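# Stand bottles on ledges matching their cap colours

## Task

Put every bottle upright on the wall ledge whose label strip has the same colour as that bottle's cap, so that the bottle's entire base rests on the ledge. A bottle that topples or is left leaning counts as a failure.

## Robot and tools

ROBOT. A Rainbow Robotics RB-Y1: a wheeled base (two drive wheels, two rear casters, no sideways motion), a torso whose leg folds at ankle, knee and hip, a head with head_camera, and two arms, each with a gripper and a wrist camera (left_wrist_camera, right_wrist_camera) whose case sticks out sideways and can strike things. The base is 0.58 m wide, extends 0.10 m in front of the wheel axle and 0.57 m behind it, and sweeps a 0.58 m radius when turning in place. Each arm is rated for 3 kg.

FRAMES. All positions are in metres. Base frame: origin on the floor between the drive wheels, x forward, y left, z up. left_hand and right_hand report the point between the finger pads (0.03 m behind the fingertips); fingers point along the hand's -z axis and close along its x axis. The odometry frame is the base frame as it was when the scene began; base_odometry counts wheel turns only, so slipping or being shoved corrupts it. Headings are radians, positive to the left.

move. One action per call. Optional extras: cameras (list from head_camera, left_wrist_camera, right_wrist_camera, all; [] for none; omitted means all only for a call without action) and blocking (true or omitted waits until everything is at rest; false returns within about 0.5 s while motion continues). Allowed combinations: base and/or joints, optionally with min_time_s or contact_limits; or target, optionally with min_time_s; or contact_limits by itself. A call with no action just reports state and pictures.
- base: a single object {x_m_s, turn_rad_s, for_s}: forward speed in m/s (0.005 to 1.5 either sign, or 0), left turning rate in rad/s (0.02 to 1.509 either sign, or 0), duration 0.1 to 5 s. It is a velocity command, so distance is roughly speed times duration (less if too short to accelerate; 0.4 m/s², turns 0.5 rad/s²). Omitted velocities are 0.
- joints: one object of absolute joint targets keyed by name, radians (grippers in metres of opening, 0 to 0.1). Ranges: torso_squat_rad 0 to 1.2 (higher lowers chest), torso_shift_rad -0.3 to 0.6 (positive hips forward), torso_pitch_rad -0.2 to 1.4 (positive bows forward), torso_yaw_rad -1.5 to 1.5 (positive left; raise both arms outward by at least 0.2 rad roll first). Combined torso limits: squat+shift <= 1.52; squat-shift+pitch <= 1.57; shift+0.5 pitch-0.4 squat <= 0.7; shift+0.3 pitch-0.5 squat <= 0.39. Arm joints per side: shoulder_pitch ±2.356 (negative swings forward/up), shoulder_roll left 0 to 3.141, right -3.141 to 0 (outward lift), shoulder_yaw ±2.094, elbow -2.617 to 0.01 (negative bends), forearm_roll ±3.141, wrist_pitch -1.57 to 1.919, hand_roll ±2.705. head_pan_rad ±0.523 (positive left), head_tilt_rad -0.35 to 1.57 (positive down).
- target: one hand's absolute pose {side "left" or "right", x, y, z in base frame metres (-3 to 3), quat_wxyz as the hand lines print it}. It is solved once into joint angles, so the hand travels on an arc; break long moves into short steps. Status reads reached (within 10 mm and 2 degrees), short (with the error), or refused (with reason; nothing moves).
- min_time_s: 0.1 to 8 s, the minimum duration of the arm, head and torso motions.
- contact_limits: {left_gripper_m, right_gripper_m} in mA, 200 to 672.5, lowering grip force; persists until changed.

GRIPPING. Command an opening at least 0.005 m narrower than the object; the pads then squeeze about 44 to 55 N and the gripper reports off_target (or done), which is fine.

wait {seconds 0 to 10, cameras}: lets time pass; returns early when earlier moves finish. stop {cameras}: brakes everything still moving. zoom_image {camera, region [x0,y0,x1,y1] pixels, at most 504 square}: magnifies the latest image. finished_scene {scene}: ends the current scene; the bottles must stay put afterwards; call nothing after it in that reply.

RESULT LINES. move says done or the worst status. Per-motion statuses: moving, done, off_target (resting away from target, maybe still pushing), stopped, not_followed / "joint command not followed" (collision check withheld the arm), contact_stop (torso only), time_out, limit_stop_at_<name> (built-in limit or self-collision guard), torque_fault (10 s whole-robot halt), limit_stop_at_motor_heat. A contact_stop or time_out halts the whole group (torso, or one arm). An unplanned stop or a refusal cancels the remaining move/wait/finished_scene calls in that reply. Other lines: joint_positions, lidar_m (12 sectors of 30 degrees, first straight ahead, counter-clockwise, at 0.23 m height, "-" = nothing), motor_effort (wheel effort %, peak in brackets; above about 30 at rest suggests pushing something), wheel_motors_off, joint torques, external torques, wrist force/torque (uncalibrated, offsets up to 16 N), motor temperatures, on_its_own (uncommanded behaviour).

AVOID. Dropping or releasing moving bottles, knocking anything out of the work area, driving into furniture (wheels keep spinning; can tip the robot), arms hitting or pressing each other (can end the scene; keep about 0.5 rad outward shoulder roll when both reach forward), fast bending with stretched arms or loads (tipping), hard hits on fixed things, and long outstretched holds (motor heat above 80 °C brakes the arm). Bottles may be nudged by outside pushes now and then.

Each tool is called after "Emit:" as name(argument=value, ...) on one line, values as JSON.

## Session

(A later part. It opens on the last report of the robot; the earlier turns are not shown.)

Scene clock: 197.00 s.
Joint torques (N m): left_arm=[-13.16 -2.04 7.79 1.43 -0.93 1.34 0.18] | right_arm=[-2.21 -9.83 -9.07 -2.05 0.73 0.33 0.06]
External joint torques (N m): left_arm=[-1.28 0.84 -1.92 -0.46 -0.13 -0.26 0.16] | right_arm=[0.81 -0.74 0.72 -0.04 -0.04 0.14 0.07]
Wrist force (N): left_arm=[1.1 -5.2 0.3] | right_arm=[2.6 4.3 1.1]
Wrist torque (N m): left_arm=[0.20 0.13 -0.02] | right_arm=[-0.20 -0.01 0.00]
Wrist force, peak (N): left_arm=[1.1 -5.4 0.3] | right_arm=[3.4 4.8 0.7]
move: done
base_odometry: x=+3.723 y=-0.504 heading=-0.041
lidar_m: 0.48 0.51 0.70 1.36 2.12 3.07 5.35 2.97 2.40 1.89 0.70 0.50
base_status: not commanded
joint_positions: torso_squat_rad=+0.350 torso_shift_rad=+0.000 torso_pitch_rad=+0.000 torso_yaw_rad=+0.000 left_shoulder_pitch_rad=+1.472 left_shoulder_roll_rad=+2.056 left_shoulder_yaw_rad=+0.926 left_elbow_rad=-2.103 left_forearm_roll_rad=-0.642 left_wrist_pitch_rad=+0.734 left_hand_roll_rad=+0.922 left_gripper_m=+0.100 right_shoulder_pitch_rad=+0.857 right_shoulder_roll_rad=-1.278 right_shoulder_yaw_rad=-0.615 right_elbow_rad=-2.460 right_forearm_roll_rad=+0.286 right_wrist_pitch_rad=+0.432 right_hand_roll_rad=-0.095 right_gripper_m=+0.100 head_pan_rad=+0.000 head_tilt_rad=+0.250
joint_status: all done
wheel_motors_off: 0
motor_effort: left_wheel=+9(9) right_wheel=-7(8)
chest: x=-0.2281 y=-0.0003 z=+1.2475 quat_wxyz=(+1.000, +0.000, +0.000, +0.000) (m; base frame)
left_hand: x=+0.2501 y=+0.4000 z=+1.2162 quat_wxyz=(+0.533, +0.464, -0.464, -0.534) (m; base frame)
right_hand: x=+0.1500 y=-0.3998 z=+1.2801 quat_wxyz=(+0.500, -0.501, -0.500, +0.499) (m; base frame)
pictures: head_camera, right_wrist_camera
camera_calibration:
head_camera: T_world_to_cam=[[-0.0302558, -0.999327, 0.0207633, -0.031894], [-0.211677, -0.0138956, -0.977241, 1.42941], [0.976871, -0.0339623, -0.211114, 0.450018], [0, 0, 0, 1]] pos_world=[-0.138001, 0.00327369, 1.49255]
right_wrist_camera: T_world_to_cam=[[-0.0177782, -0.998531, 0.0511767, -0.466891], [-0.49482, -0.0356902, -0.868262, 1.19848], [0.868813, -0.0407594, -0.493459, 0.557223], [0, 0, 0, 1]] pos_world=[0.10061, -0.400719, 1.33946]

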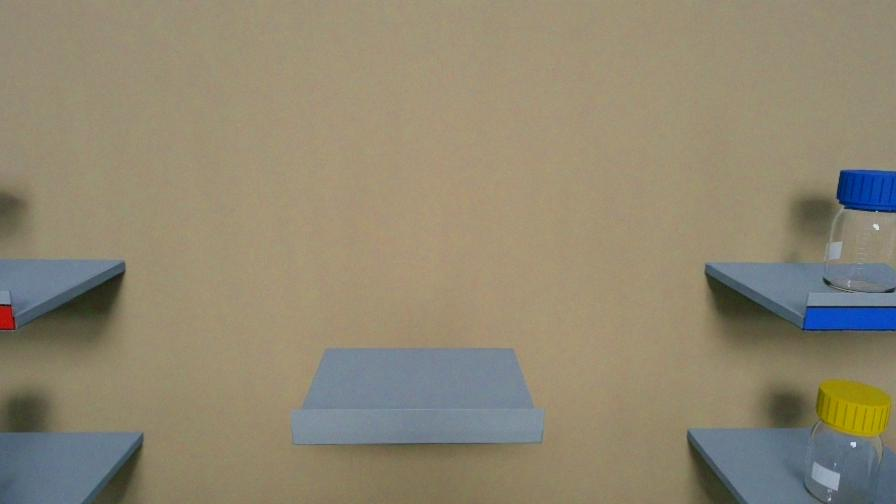

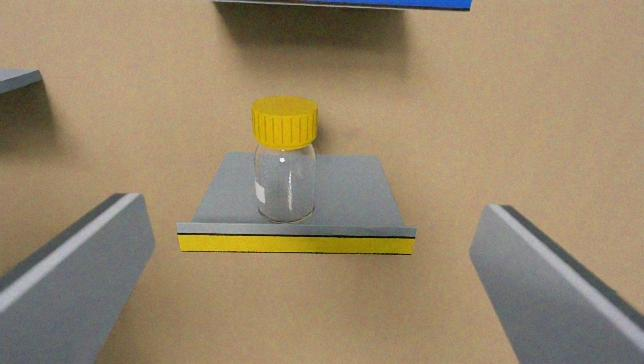

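Emit:
move(target={"side": "left", "x": 0.19, "y": 0.27, "z": 1.28, "quat_wxyz": [0.53366, 0.4639, -0.4639, -0.53366]}, cameras=[])

Emit:
move(target={"side": "left", "x": 0.23, "y": 0.05, "z": 1.34, "quat_wxyz": [0.5213, 0.4777, -0.4777, -0.5213]}, cameras=[])

Emit:
move(target={"side": "left", "x": 0.39, "y": 0.05, "z": 1.34, "quat_wxyz": [0.5213, 0.4777, -0.4777, -0.5213]}, cameras=["left_wrist_camera"])

Scene clock: 201.67 s.
Joint torques (N m): left_arm=[-9.9 0.21 8.64 1.43 -1.7 0.5 0.64] | right_arm=[-1.59 -9.63 -8.57 -1.72 0.65 0.31 -0.02]
External joint torques (N m): left_arm=[0.15 0.74 0.23 0.12 -0.09 -0.35 0.63] | right_arm=[1.43 -0.54 1.22 0.29 -0.12 0.12 -0.01]
Wrist force (N): left_arm=[0.7 -5.0 0.1] | right_arm=[2.9 4.0 -0.2]
Wrist torque (N m): left_arm=[0.18 0.10 -0.03] | right_arm=[-0.18 0.06 -0.06]
Wrist force, peak (N): left_arm=[0.2 -7.1 0.5] | right_arm=[3.7 5.1 1.2]
move: done
base_odometry: x=+3.723 y=-0.504 heading=-0.041
lidar_m: 0.48 0.50 0.70 1.35 2.13 3.07 5.36 2.98 2.40 1.90 0.68 0.51
base_status: not commanded
joint_positions: torso_squat_rad=+0.350 torso_shift_rad=+0.000 torso_pitch_rad=+0.000 torso_yaw_rad=+0.000 left_shoulder_pitch_rad=+1.266 left_shoulder_roll_rad=+2.066 left_shoulder_yaw_rad=+1.075 left_elbow_rad=-2.617 left_forearm_roll_rad=-0.070 left_wrist_pitch_rad=+1.118 left_hand_roll_rad=+0.443 left_gripper_m=+0.100 right_shoulder_pitch_rad=+0.857 right_shoulder_roll_rad=-1.278 right_shoulder_yaw_rad=-0.615 right_elbow_rad=-2.460 right_forearm_roll_rad=+0.286 right_wrist_pitch_rad=+0.432 right_hand_roll_rad=-0.095 right_gripper_m=+0.100 head_pan_rad=+0.000 head_tilt_rad=+0.250
joint_status: all done
wheel_motors_off: 0
motor_effort: left_wheel=+9(9) right_wheel=-7(8)
chest: x=-0.2281 y=-0.0002 z=+1.2475 quat_wxyz=(+1.000, +0.000, +0.000, +0.000) (m; base frame)
left_hand: x=+0.1909 y=+0.2703 z=+1.2800 quat_wxyz=(+0.531, +0.460, -0.467, -0.537) (m; base frame)
left_hand_status: reached (checked arc, planned for 0.8 s): 1 mm and 0.8 deg off.
right_hand: x=+0.1500 y=-0.3998 z=+1.2801 quat_wxyz=(+0.500, -0.501, -0.500, +0.499) (m; base frame)
pictures: none
No camera images: "cameras" was empty.

Scene clock: 203.43 s.
Joint torques (N m): left_arm=[-16.16 -6.65 7.71 4.98 -1.8 0.83 0.37] | right_arm=[-2.33 -9.68 -8.81 -1.9 0.45 0.24 0.09]
External joint torques (N m): left_arm=[0 0.4 -0.51 0.49 -0.06 -0.21 0.35] | right_arm=[0.7 -0.59 0.99 0.11 -0.31 0.05 0.1]
Wrist force (N): left_arm=[0.8 -5.3 0.7] | right_arm=[2.4 4.4 0.9]
Wrist torque (N m): left_arm=[0.23 0.09 -0.15] | right_arm=[-0.25 -0.02 -0.03]
Wrist force, peak (N): left_arm=[1.3 -6.4 0.9] | right_arm=[3.4 5.6 0.5]
move: done
base_odometry: x=+3.723 y=-0.504 heading=-0.041
lidar_m: 0.48 0.51 0.70 1.35 2.13 3.07 5.35 2.97 2.40 1.90 0.69 0.50
base_status: not commanded
joint_positions: torso_squat_rad=+0.350 torso_shift_rad=+0.000 torso_pitch_rad=+0.000 torso_yaw_rad=+0.000 left_shoulder_pitch_rad=+1.049 left_shoulder_roll_rad=+2.984 left_shoulder_yaw_rad=+1.422 left_elbow_rad=-2.248 left_forearm_roll_rad=+0.522 left_wrist_pitch_rad=+1.619 left_hand_roll_rad=+0.544 left_gripper_m=+0.100 right_shoulder_pitch_rad=+0.857 right_shoulder_roll_rad=-1.278 right_shoulder_yaw_rad=-0.615 right_elbow_rad=-2.460 right_forearm_roll_rad=+0.286 right_wrist_pitch_rad=+0.432 right_hand_roll_rad=-0.095 right_gripper_m=+0.100 head_pan_rad=+0.000 head_tilt_rad=+0.250
joint_status: all done
wheel_motors_off: 0
motor_effort: left_wheel=+9(10) right_wheel=-7(8)
chest: x=-0.2280 y=-0.0002 z=+1.2475 quat_wxyz=(+1.000, +0.000, +0.000, +0.000) (m; base frame)
left_hand: x=+0.2300 y=+0.0500 z=+1.3401 quat_wxyz=(+0.521, +0.478, -0.478, -0.521) (m; base frame)
left_hand_status: reached (checked arc, planned for 1.1 s): 0 mm and 0.0 deg off.
right_hand: x=+0.1500 y=-0.3998 z=+1.2801 quat_wxyz=(+0.500, -0.501, -0.500, +0.499) (m; base frame)
pictures: none
No camera images: "cameras" was empty.

Scene clock: 204.83 s.
Joint torques (N m): left_arm=[-23.83 -8.24 7.81 5.99 -1.59 0.91 0.13] | right_arm=[-2.59 -10.08 -8.29 -1.6 0.59 0.05 0.13]
External joint torques (N m): left_arm=[-1.49 0.99 -1.44 0.49 0.07 0.21 0.12] | right_arm=[0.43 -0.99 1.5 0.42 -0.18 -0.14 0.13]
Wrist force (N): left_arm=[1.2 -5.1 0.9] | right_arm=[3.1 4.2 0.9]
Wrist torque (N m): left_arm=[0.22 0.15 -0.04] | right_arm=[-0.20 0.06 -0.04]
Wrist force, peak (N): left_arm=[1.8 -7.0 0.4] | right_arm=[3.7 5.2 0.8]
move: done
base_odometry: x=+3.723 y=-0.504 heading=-0.041
lidar_m: 0.48 0.50 0.70 1.35 2.13 3.07 5.36 2.97 2.40 1.90 0.69 0.50
base_status: not commanded
joint_positions: torso_squat_rad=+0.350 torso_shift_rad=+0.000 torso_pitch_rad=+0.000 torso_yaw_rad=+0.000 left_shoulder_pitch_rad=+1.204 left_shoulder_roll_rad=+3.122 left_shoulder_yaw_rad=+1.373 left_elbow_rad=-1.543 left_forearm_roll_rad=+0.410 left_wrist_pitch_rad=+1.099 left_hand_roll_rad=+0.363 left_gripper_m=+0.100 right_shoulder_pitch_rad=+0.857 right_shoulder_roll_rad=-1.278 right_shoulder_yaw_rad=-0.615 right_elbow_rad=-2.460 right_forearm_roll_rad=+0.286 right_wrist_pitch_rad=+0.432 right_hand_roll_rad=-0.095 right_gripper_m=+0.100 head_pan_rad=+0.000 head_tilt_rad=+0.250
joint_status: all done
wheel_motors_off: 0
motor_effort: left_wheel=+10(10) right_wheel=-7(8)
chest: x=-0.2280 y=-0.0002 z=+1.2475 quat_wxyz=(+1.000, +0.000, +0.000, +0.000) (m; base frame)
left_hand: x=+0.3898 y=+0.0500 z=+1.3403 quat_wxyz=(+0.521, +0.478, -0.478, -0.521) (m; base frame)
left_hand_status: reached (checked arc, planned for 1.0 s): 0 mm and 0.0 deg off.
right_hand: x=+0.1500 y=-0.3998 z=+1.2801 quat_wxyz=(+0.500, -0.501, -0.500, +0.499) (m; base frame)
pictures: left_wrist_camera
camera_calibration:
left_wrist_camera: T_world_to_cam=[[-0.0365026, -0.999332, -0.00146613, 0.0651112], [-0.541637, 0.0210173, -0.840349, 1.3637], [0.839819, -0.0298809, -0.542043, 0.474843], [0, 0, 0, 1]] pos_world=[0.342228, 0.050595, 1.40347]

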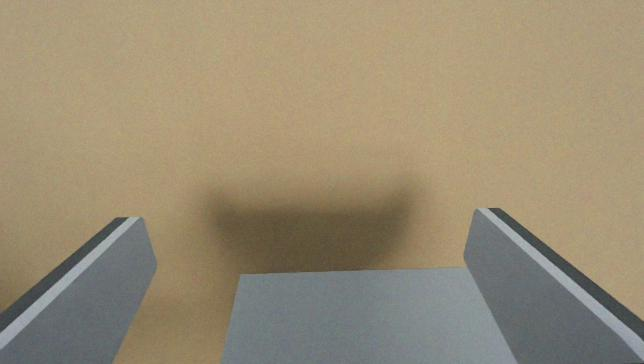

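Emit:
move(joints={"left_shoulder_pitch_rad": 1.049, "left_shoulder_roll_rad": 2.984, "left_shoulder_yaw_rad": 1.422, "left_elbow_rad": -2.248, "left_forearm_roll_rad": 0.522, "left_wrist_pitch_rad": 1.619, "left_hand_roll_rad": 0.544}, cameras=[])

Emit:
move(joints={"left_shoulder_pitch_rad": 1.204, "left_shoulder_roll_rad": 3.122, "left_shoulder_yaw_rad": 1.373, "left_elbow_rad": -1.543, "left_forearm_roll_rad": 0.410, "left_wrist_pitch_rad": 1.099, "left_hand_roll_rad": 0.363}, min_time_s=3, blocking=false, cameras=[])

Emit:
wait(seconds=0.5, cameras=[])

Emit:
wait(seconds=0.5, cameras=[])

Emit:
wait(seconds=0.5, cameras=[])

Emit:
wait(seconds=2, cameras=[])

Scene clock: 206.73 s.
Joint torques (N m): left_arm=[-16.78 -6.58 9.31 4.13 -1.76 0.75 0.35] | right_arm=[-2.49 -9.9 -8.51 -1.92 0.6 0.09 0.01]
External joint torques (N m): left_arm=[-0.61 0.48 1.1 -0.36 -0.03 -0.31 0.34] | right_arm=[0.53 -0.81 1.28 0.09 -0.17 -0.1 0.02]
Wrist force (N): left_arm=[0.9 -5.0 0.6] | right_arm=[2.4 4.6 0.5]
Wrist torque (N m): left_arm=[0.19 0.11 -0.16] | right_arm=[-0.28 -0.01 -0.07]
Wrist force, peak (N): left_arm=[1.8 -6.9 0.7] | right_arm=[3.1 5.2 0.6]
move: done
base_odometry: x=+3.723 y=-0.504 heading=-0.041
lidar_m: 0.48 0.50 0.68 1.35 2.13 3.07 5.36 2.97 2.40 1.90 0.69 0.51
base_status: not commanded
joint_positions: torso_squat_rad=+0.350 torso_shift_rad=+0.000 torso_pitch_rad=+0.000 torso_yaw_rad=+0.000 left_shoulder_pitch_rad=+1.049 left_shoulder_roll_rad=+2.984 left_shoulder_yaw_rad=+1.422 left_elbow_rad=-2.248 left_forearm_roll_rad=+0.522 left_wrist_pitch_rad=+1.619 left_hand_roll_rad=+0.544 left_gripper_m=+0.100 right_shoulder_pitch_rad=+0.857 right_shoulder_roll_rad=-1.278 right_shoulder_yaw_rad=-0.615 right_elbow_rad=-2.460 right_forearm_roll_rad=+0.286 right_wrist_pitch_rad=+0.432 right_hand_roll_rad=-0.095 right_gripper_m=+0.100 head_pan_rad=+0.000 head_tilt_rad=+0.250
joint_status: all done
wheel_motors_off: 0
motor_effort: left_wheel=+9(10) right_wheel=-8(8)
chest: x=-0.2280 y=-0.0002 z=+1.2475 quat_wxyz=(+1.000, +0.000, +0.000, +0.000) (m; base frame)
left_hand: x=+0.2301 y=+0.0501 z=+1.3402 quat_wxyz=(+0.521, +0.478, -0.478, -0.521) (m; base frame)
right_hand: x=+0.1500 y=-0.3998 z=+1.2801 quat_wxyz=(+0.500, -0.501, -0.500, +0.499) (m; base frame)
pictures: none
No camera images: "cameras" was empty.

Scene clock: 207.23 s.
Joint torques (N m): left_arm=[-17.02 -5.62 5.95 5.54 -1.99 0.64 -0.1] | right_arm=[-2.73 -9.88 -8.9 -1.79 0.56 0.22 -0.04]
External joint torques (N m): left_arm=[-0.41 1.7 -2.48 1.22 -0.26 -0.37 -0.11] | right_arm=[0.29 -0.8 0.89 0.23 -0.2 0.03 -0.03]
Wrist force (N): left_arm=[1.2 -5.2 0.8] | right_arm=[2.6 4.4 0.5]
Wrist torque (N m): left_arm=[0.22 0.15 -0.01] | right_arm=[-0.24 0.03 -0.03]
Wrist force, peak (N): left_arm=[1.0 -5.6 0.7] | right_arm=[3.2 5.0 0.4]
move: moving
base_odometry: x=+3.723 y=-0.504 heading=-0.041
lidar_m: 0.48 0.50 0.69 1.35 2.12 3.07 5.36 2.98 2.40 1.90 0.70 0.50
base_status: not commanded
joint_positions: torso_squat_rad=+0.350 torso_shift_rad=+0.000 torso_pitch_rad=+0.000 torso_yaw_rad=+0.000 left_shoulder_pitch_rad=+1.072 left_shoulder_roll_rad=+3.005 left_shoulder_yaw_rad=+1.415 left_elbow_rad=-2.207 left_forearm_roll_rad=+0.504 left_wrist_pitch_rad=+1.555 left_hand_roll_rad=+0.516 left_gripper_m=+0.100 right_shoulder_pitch_rad=+0.857 right_shoulder_roll_rad=-1.278 right_shoulder_yaw_rad=-0.615 right_elbow_rad=-2.460 right_forearm_roll_rad=+0.286 right_wrist_pitch_rad=+0.432 right_hand_roll_rad=-0.095 right_gripper_m=+0.100 head_pan_rad=+0.000 head_tilt_rad=+0.250
joint_status: left_shoulder_pitch_rad moving; left_shoulder_roll_rad moving; left_shoulder_yaw_rad moving; left_elbow_rad moving; left_forearm_roll_rad moving; left_wrist_pitch_rad moving; left_hand_roll_rad moving
wheel_motors_off: 0
motor_effort: left_wheel=+9(10) right_wheel=-7(8)
chest: x=-0.2280 y=-0.0002 z=+1.2475 quat_wxyz=(+1.000, +0.000, +0.000, +0.000) (m; base frame)
left_hand: x=+0.2389 y=+0.0381 z=+1.3277 quat_wxyz=(+0.513, +0.466, -0.474, -0.543) (m; base frame)
right_hand: x=+0.1500 y=-0.3998 z=+1.2801 quat_wxyz=(+0.500, -0.501, -0.500, +0.499) (m; base frame)
pictures: none
No camera images: "cameras" was empty.

Scene clock: 207.73 s.
Joint torques (N m): left_arm=[-16.63 -5.16 6.34 5.46 -1.97 0.56 0.59] | right_arm=[-2.12 -9.44 -9.21 -1.97 0.7 0.16 -0.03]
External joint torques (N m): left_arm=[1.08 2.62 -2.51 0.91 -0.22 -0.38 0.57] | right_arm=[0.91 -0.35 0.59 0.05 -0.06 -0.03 -0.03]
Wrist force (N): left_arm=[1.2 -5.1 0.7] | right_arm=[2.6 4.3 1.2]
Wrist torque (N m): left_arm=[0.19 0.14 -0.02] | right_arm=[-0.20 -0.01 -0.06]
Wrist force, peak (N): left_arm=[1.5 -5.3 0.7] | right_arm=[3.5 5.1 1.0]
earlier move: moving
base_odometry: x=+3.723 y=-0.504 heading=-0.041
lidar_m: 0.48 0.50 0.70 1.35 2.13 3.07 5.35 2.97 2.40 1.90 0.70 0.50
base_status: not commanded
joint_positions: torso_squat_rad=+0.350 torso_shift_rad=+0.000 torso_pitch_rad=+0.000 torso_yaw_rad=+0.000 left_shoulder_pitch_rad=+1.099 left_shoulder_roll_rad=+3.029 left_shoulder_yaw_rad=+1.406 left_elbow_rad=-2.087 left_forearm_roll_rad=+0.485 left_wrist_pitch_rad=+1.456 left_hand_roll_rad=+0.484 left_gripper_m=+0.100 right_shoulder_pitch_rad=+0.857 right_shoulder_roll_rad=-1.278 right_shoulder_yaw_rad=-0.615 right_elbow_rad=-2.460 right_forearm_roll_rad=+0.286 right_wrist_pitch_rad=+0.432 right_hand_roll_rad=-0.095 right_gripper_m=+0.100 head_pan_rad=+0.000 head_tilt_rad=+0.250
joint_status: left_shoulder_pitch_rad moving; left_shoulder_roll_rad moving; left_shoulder_yaw_rad moving; left_elbow_rad moving; left_forearm_roll_rad moving; left_wrist_pitch_rad moving; left_hand_roll_rad moving
wheel_motors_off: 0
motor_effort: left_wheel=+9(10) right_wheel=-7(8)
chest: x=-0.2280 y=-0.0002 z=+1.2475 quat_wxyz=(+1.000, +0.000, +0.000, +0.000) (m; base frame)
left_hand: x=+0.2665 y=+0.0301 z=+1.3245 quat_wxyz=(+0.516, +0.458, -0.475, -0.547) (m; base frame)
right_hand: x=+0.1500 y=-0.3998 z=+1.2801 quat_wxyz=(+0.500, -0.501, -0.500, +0.499) (m; base frame)
wait: 0.50 s; no rest
pictures: none
No camera images: "cameras" was empty.

Scene clock: 208.23 s.
Joint torques (N m): left_arm=[-18.27 -7.05 6.45 6.79 -1.72 0.75 -0.3] | right_arm=[-2.21 -9.75 -9.09 -1.72 0.58 0.33 0.04]
External joint torques (N m): left_arm=[1.16 1.29 -2.77 1.81 0.07 -0.09 -0.31] | right_arm=[0.81 -0.66 0.7 0.3 -0.18 0.14 0.05]
Wrist force (N): left_arm=[0.8 -5.1 0.6] | right_arm=[2.9 4.8 0.6]
Wrist torque (N m): left_arm=[0.21 0.09 0.00] | right_arm=[-0.26 0.04 -0.03]
Wrist force, peak (N): left_arm=[1.3 -5.6 0.5] | right_arm=[2.3 5.2 0.3]
earlier move: moving
base_odometry: x=+3.723 y=-0.504 heading=-0.041
lidar_m: 0.48 0.50 0.69 1.36 2.13 3.07 5.36 2.97 2.39 1.89 0.69 0.50
base_status: not commanded
joint_positions: torso_squat_rad=+0.350 torso_shift_rad=+0.000 torso_pitch_rad=+0.000 torso_yaw_rad=+0.000 left_shoulder_pitch_rad=+1.127 left_shoulder_roll_rad=+3.053 left_shoulder_yaw_rad=+1.398 left_elbow_rad=-1.889 left_forearm_roll_rad=+0.466 left_wrist_pitch_rad=+1.356 left_hand_roll_rad=+0.453 left_gripper_m=+0.100 right_shoulder_pitch_rad=+0.857 right_shoulder_roll_rad=-1.278 right_shoulder_yaw_rad=-0.615 right_elbow_rad=-2.460 right_forearm_roll_rad=+0.286 right_wrist_pitch_rad=+0.432 right_hand_roll_rad=-0.095 right_gripper_m=+0.100 head_pan_rad=+0.000 head_tilt_rad=+0.250
joint_status: left_shoulder_pitch_rad moving; left_shoulder_roll_rad moving; left_shoulder_yaw_rad moving; left_elbow_rad moving; left_forearm_roll_rad moving; left_wrist_pitch_rad moving; left_hand_roll_rad moving
wheel_motors_off: 0
motor_effort: left_wheel=+9(10) right_wheel=-7(8)
chest: x=-0.2280 y=-0.0002 z=+1.2475 quat_wxyz=(+1.000, +0.000, +0.000, +0.000) (m; base frame)
left_hand: x=+0.3136 y=+0.0395 z=+1.3391 quat_wxyz=(+0.530, +0.470, -0.478, -0.519) (m; base frame)
right_hand: x=+0.1500 y=-0.3998 z=+1.2801 quat_wxyz=(+0.500, -0.501, -0.500, +0.499) (m; base frame)
wait: 0.50 s; no rest
pictures: none
No camera images: "cameras" was empty.

Scene clock: 208.73 s.
Joint torques (N m): left_arm=[-21 -6.81 7.62 6.62 -1.92 0.26 0.18] | right_arm=[-2.45 -9.93 -8.44 -1.68 0.61 0.2 0]
External joint torques (N m): left_arm=[0.01 2.01 -1.66 1.14 -0.15 -0.48 0.17] | right_arm=[0.57 -0.84 1.35 0.34 -0.15 0.01 0.01]
Wrist force (N): left_arm=[0.8 -5.2 0.7] | right_arm=[2.6 4.9 0.4]
Wrist torque (N m): left_arm=[0.21 0.11 -0.02] | right_arm=[-0.29 -0.02 -0.09]
Wrist force, peak (N): left_arm=[1.0 -5.5 0.5] | right_arm=[3.4 5.0 1.2]
earlier move: moving
base_odometry: x=+3.723 y=-0.504 heading=-0.041
lidar_m: 0.48 0.51 0.69 1.35 2.13 3.07 5.36 2.97 2.39 1.90 0.69 0.50
base_status: not commanded
joint_positions: torso_squat_rad=+0.350 torso_shift_rad=+0.000 torso_pitch_rad=+0.000 torso_yaw_rad=+0.000 left_shoulder_pitch_rad=+1.154 left_shoulder_roll_rad=+3.077 left_shoulder_yaw_rad=+1.390 left_elbow_rad=-1.695 left_forearm_roll_rad=+0.446 left_wrist_pitch_rad=+1.257 left_hand_roll_rad=+0.421 left_gripper_m=+0.100 right_shoulder_pitch_rad=+0.857 right_shoulder_roll_rad=-1.278 right_shoulder_yaw_rad=-0.615 right_elbow_rad=-2.460 right_forearm_roll_rad=+0.286 right_wrist_pitch_rad=+0.432 right_hand_roll_rad=-0.095 right_gripper_m=+0.100 head_pan_rad=+0.000 head_tilt_rad=+0.250
joint_status: left_shoulder_pitch_rad moving; left_shoulder_roll_rad moving; left_shoulder_yaw_rad moving; left_elbow_rad moving; left_forearm_roll_rad moving; left_wrist_pitch_rad moving; left_hand_roll_rad moving
wheel_motors_off: 0
motor_effort: left_wheel=+9(10) right_wheel=-8(8)
chest: x=-0.2280 y=-0.0002 z=+1.2475 quat_wxyz=(+1.000, +0.000, +0.000, +0.000) (m; base frame)
left_hand: x=+0.3574 y=+0.0559 z=+1.3549 quat_wxyz=(+0.541, +0.484, -0.481, -0.492) (m; base frame)
right_hand: x=+0.1500 y=-0.3998 z=+1.2801 quat_wxyz=(+0.500, -0.501, -0.500, +0.499) (m; base frame)
wait: 0.50 s; no rest
pictures: none
No camera images: "cameras" was empty.

Scene clock: 210.03 s.
Joint torques (N m): left_arm=[-22.54 -7.66 7.29 6.46 -1.72 0.48 0.07] | right_arm=[-1.95 -10.02 -8.53 -1.83 0.67 0.1 -0.02]
External joint torques (N m): left_arm=[-0.21 1.58 -1.97 0.97 -0.07 -0.23 0.06] | right_arm=[1.07 -0.93 1.27 0.18 -0.09 -0.09 -0.01]
Wrist force (N): left_arm=[1.0 -5.3 0.8] | right_arm=[3.4 4.4 0.3]
Wrist torque (N m): left_arm=[0.24 0.12 -0.04] | right_arm=[-0.27 0.14 -0.04]
Wrist force, peak (N): left_arm=[1.3 -5.5 0.6] | right_arm=[2.8 5.6 0.9]
earlier move: done
base_odometry: x=+3.723 y=-0.504 heading=-0.041
lidar_m: 0.48 0.50 0.69 1.35 2.13 3.06 5.36 2.97 2.40 1.90 0.69 0.49
base_status: not commanded
joint_positions: torso_squat_rad=+0.350 torso_shift_rad=+0.000 torso_pitch_rad=+0.000 torso_yaw_rad=+0.000 left_shoulder_pitch_rad=+1.204 left_shoulder_roll_rad=+3.122 left_shoulder_yaw_rad=+1.374 left_elbow_rad=-1.543 left_forearm_roll_rad=+0.410 left_wrist_pitch_rad=+1.099 left_hand_roll_rad=+0.363 left_gripper_m=+0.100 right_shoulder_pitch_rad=+0.857 right_shoulder_roll_rad=-1.278 right_shoulder_yaw_rad=-0.615 right_elbow_rad=-2.460 right_forearm_roll_rad=+0.286 right_wrist_pitch_rad=+0.432 right_hand_roll_rad=-0.095 right_gripper_m=+0.100 head_pan_rad=+0.000 head_tilt_rad=+0.250
joint_status: all done
wheel_motors_off: 0
motor_effort: left_wheel=+9(10) right_wheel=-7(8)
chest: x=-0.2280 y=-0.0002 z=+1.2475 quat_wxyz=(+1.000, +0.000, +0.000, +0.000) (m; base frame)
left_hand: x=+0.3896 y=+0.0495 z=+1.3409 quat_wxyz=(+0.521, +0.477, -0.479, -0.521) (m; base frame)
right_hand: x=+0.1500 y=-0.3998 z=+1.2801 quat_wxyz=(+0.500, -0.501, -0.500, +0.499) (m; base frame)
wait: 1.30 of 2 s (the move ended)
pictures: none
No camera images: "cameras" was empty.

Emit:
move(joints={"left_shoulder_pitch_rad": 1.049, "left_shoulder_roll_rad": 2.984, "left_shoulder_yaw_rad": 1.422, "left_elbow_rad": -2.248, "left_forearm_roll_rad": 0.522, "left_wrist_pitch_rad": 1.619, "left_hand_roll_rad": 0.544}, cameras=["head_camera"])

Emit:
finished_scene(scene=1)

Scene clock: 214.73 s.
Joint torques (N m): left_arm=[-16.74 -6.64 8.67 4.27 -1.79 0.7 0.29] | right_arm=[-1.86 -9.36 -9.07 -1.86 0.52 0.19 0.07]
External joint torques (N m): left_arm=[-0.57 0.41 0.45 -0.22 -0.05 -0.35 0.28] | right_arm=[1.16 -0.27 0.72 0.16 -0.25 0 0.08]
Wrist force (N): left_arm=[0.9 -5.2 0.6] | right_arm=[2.8 3.9 0.9]
Wrist torque (N m): left_arm=[0.22 0.11 -0.15] | right_arm=[-0.12 0.07 -0.02]
Wrist force, peak (N): left_arm=[2.0 -6.9 0.2] | right_arm=[3.3 5.6 0.9]
move: done
base_odometry: x=+3.723 y=-0.504 heading=-0.041
lidar_m: 0.48 0.50 0.69 1.36 2.14 3.07 5.36 2.97 2.39 1.89 0.69 0.51
base_status: not commanded
joint_positions: torso_squat_rad=+0.350 torso_shift_rad=+0.000 torso_pitch_rad=+0.000 torso_yaw_rad=+0.000 left_shoulder_pitch_rad=+1.049 left_shoulder_roll_rad=+2.984 left_shoulder_yaw_rad=+1.422 left_elbow_rad=-2.248 left_forearm_roll_rad=+0.522 left_wrist_pitch_rad=+1.619 left_hand_roll_rad=+0.544 left_gripper_m=+0.100 right_shoulder_pitch_rad=+0.857 right_shoulder_roll_rad=-1.278 right_shoulder_yaw_rad=-0.615 right_elbow_rad=-2.460 right_forearm_roll_rad=+0.286 right_wrist_pitch_rad=+0.432 right_hand_roll_rad=-0.095 right_gripper_m=+0.100 head_pan_rad=+0.000 head_tilt_rad=+0.250
joint_status: all done
wheel_motors_off: 0
motor_effort: left_wheel=+9(10) right_wheel=-8(8)
chest: x=-0.2280 y=-0.0002 z=+1.2475 quat_wxyz=(+1.000, +0.000, +0.000, +0.000) (m; base frame)
left_hand: x=+0.2301 y=+0.0501 z=+1.3402 quat_wxyz=(+0.521, +0.478, -0.478, -0.521) (m; base frame)
right_hand: x=+0.1500 y=-0.3998 z=+1.2801 quat_wxyz=(+0.500, -0.501, -0.500, +0.499) (m; base frame)
pictures: head_camera
camera_calibration:
head_camera: T_world_to_cam=[[-0.0302308, -0.999325, 0.0208634, -0.0319368], [-0.211776, -0.0139953, -0.977218, 1.42939], [0.976851, -0.0339604, -0.21121, 0.450064], [0, 0, 0, 1]] pos_world=[-0.137901, 0.00337392, 1.49255]

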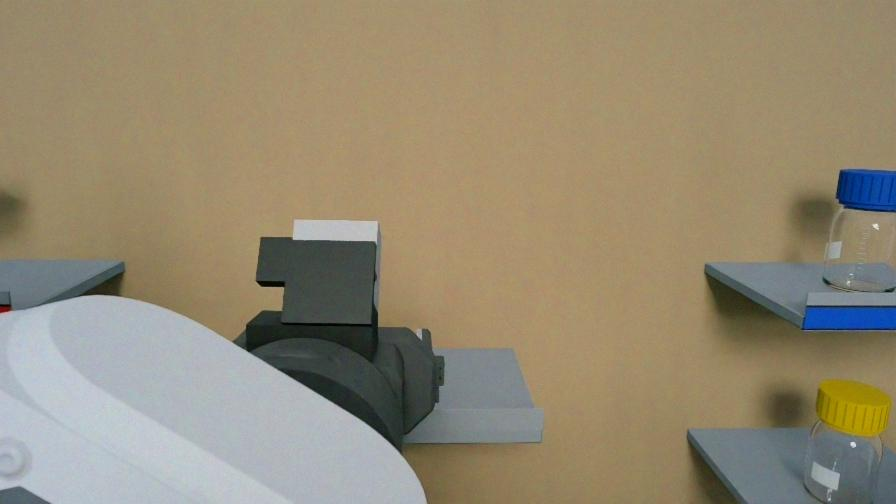

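The scene is finished: the task was done.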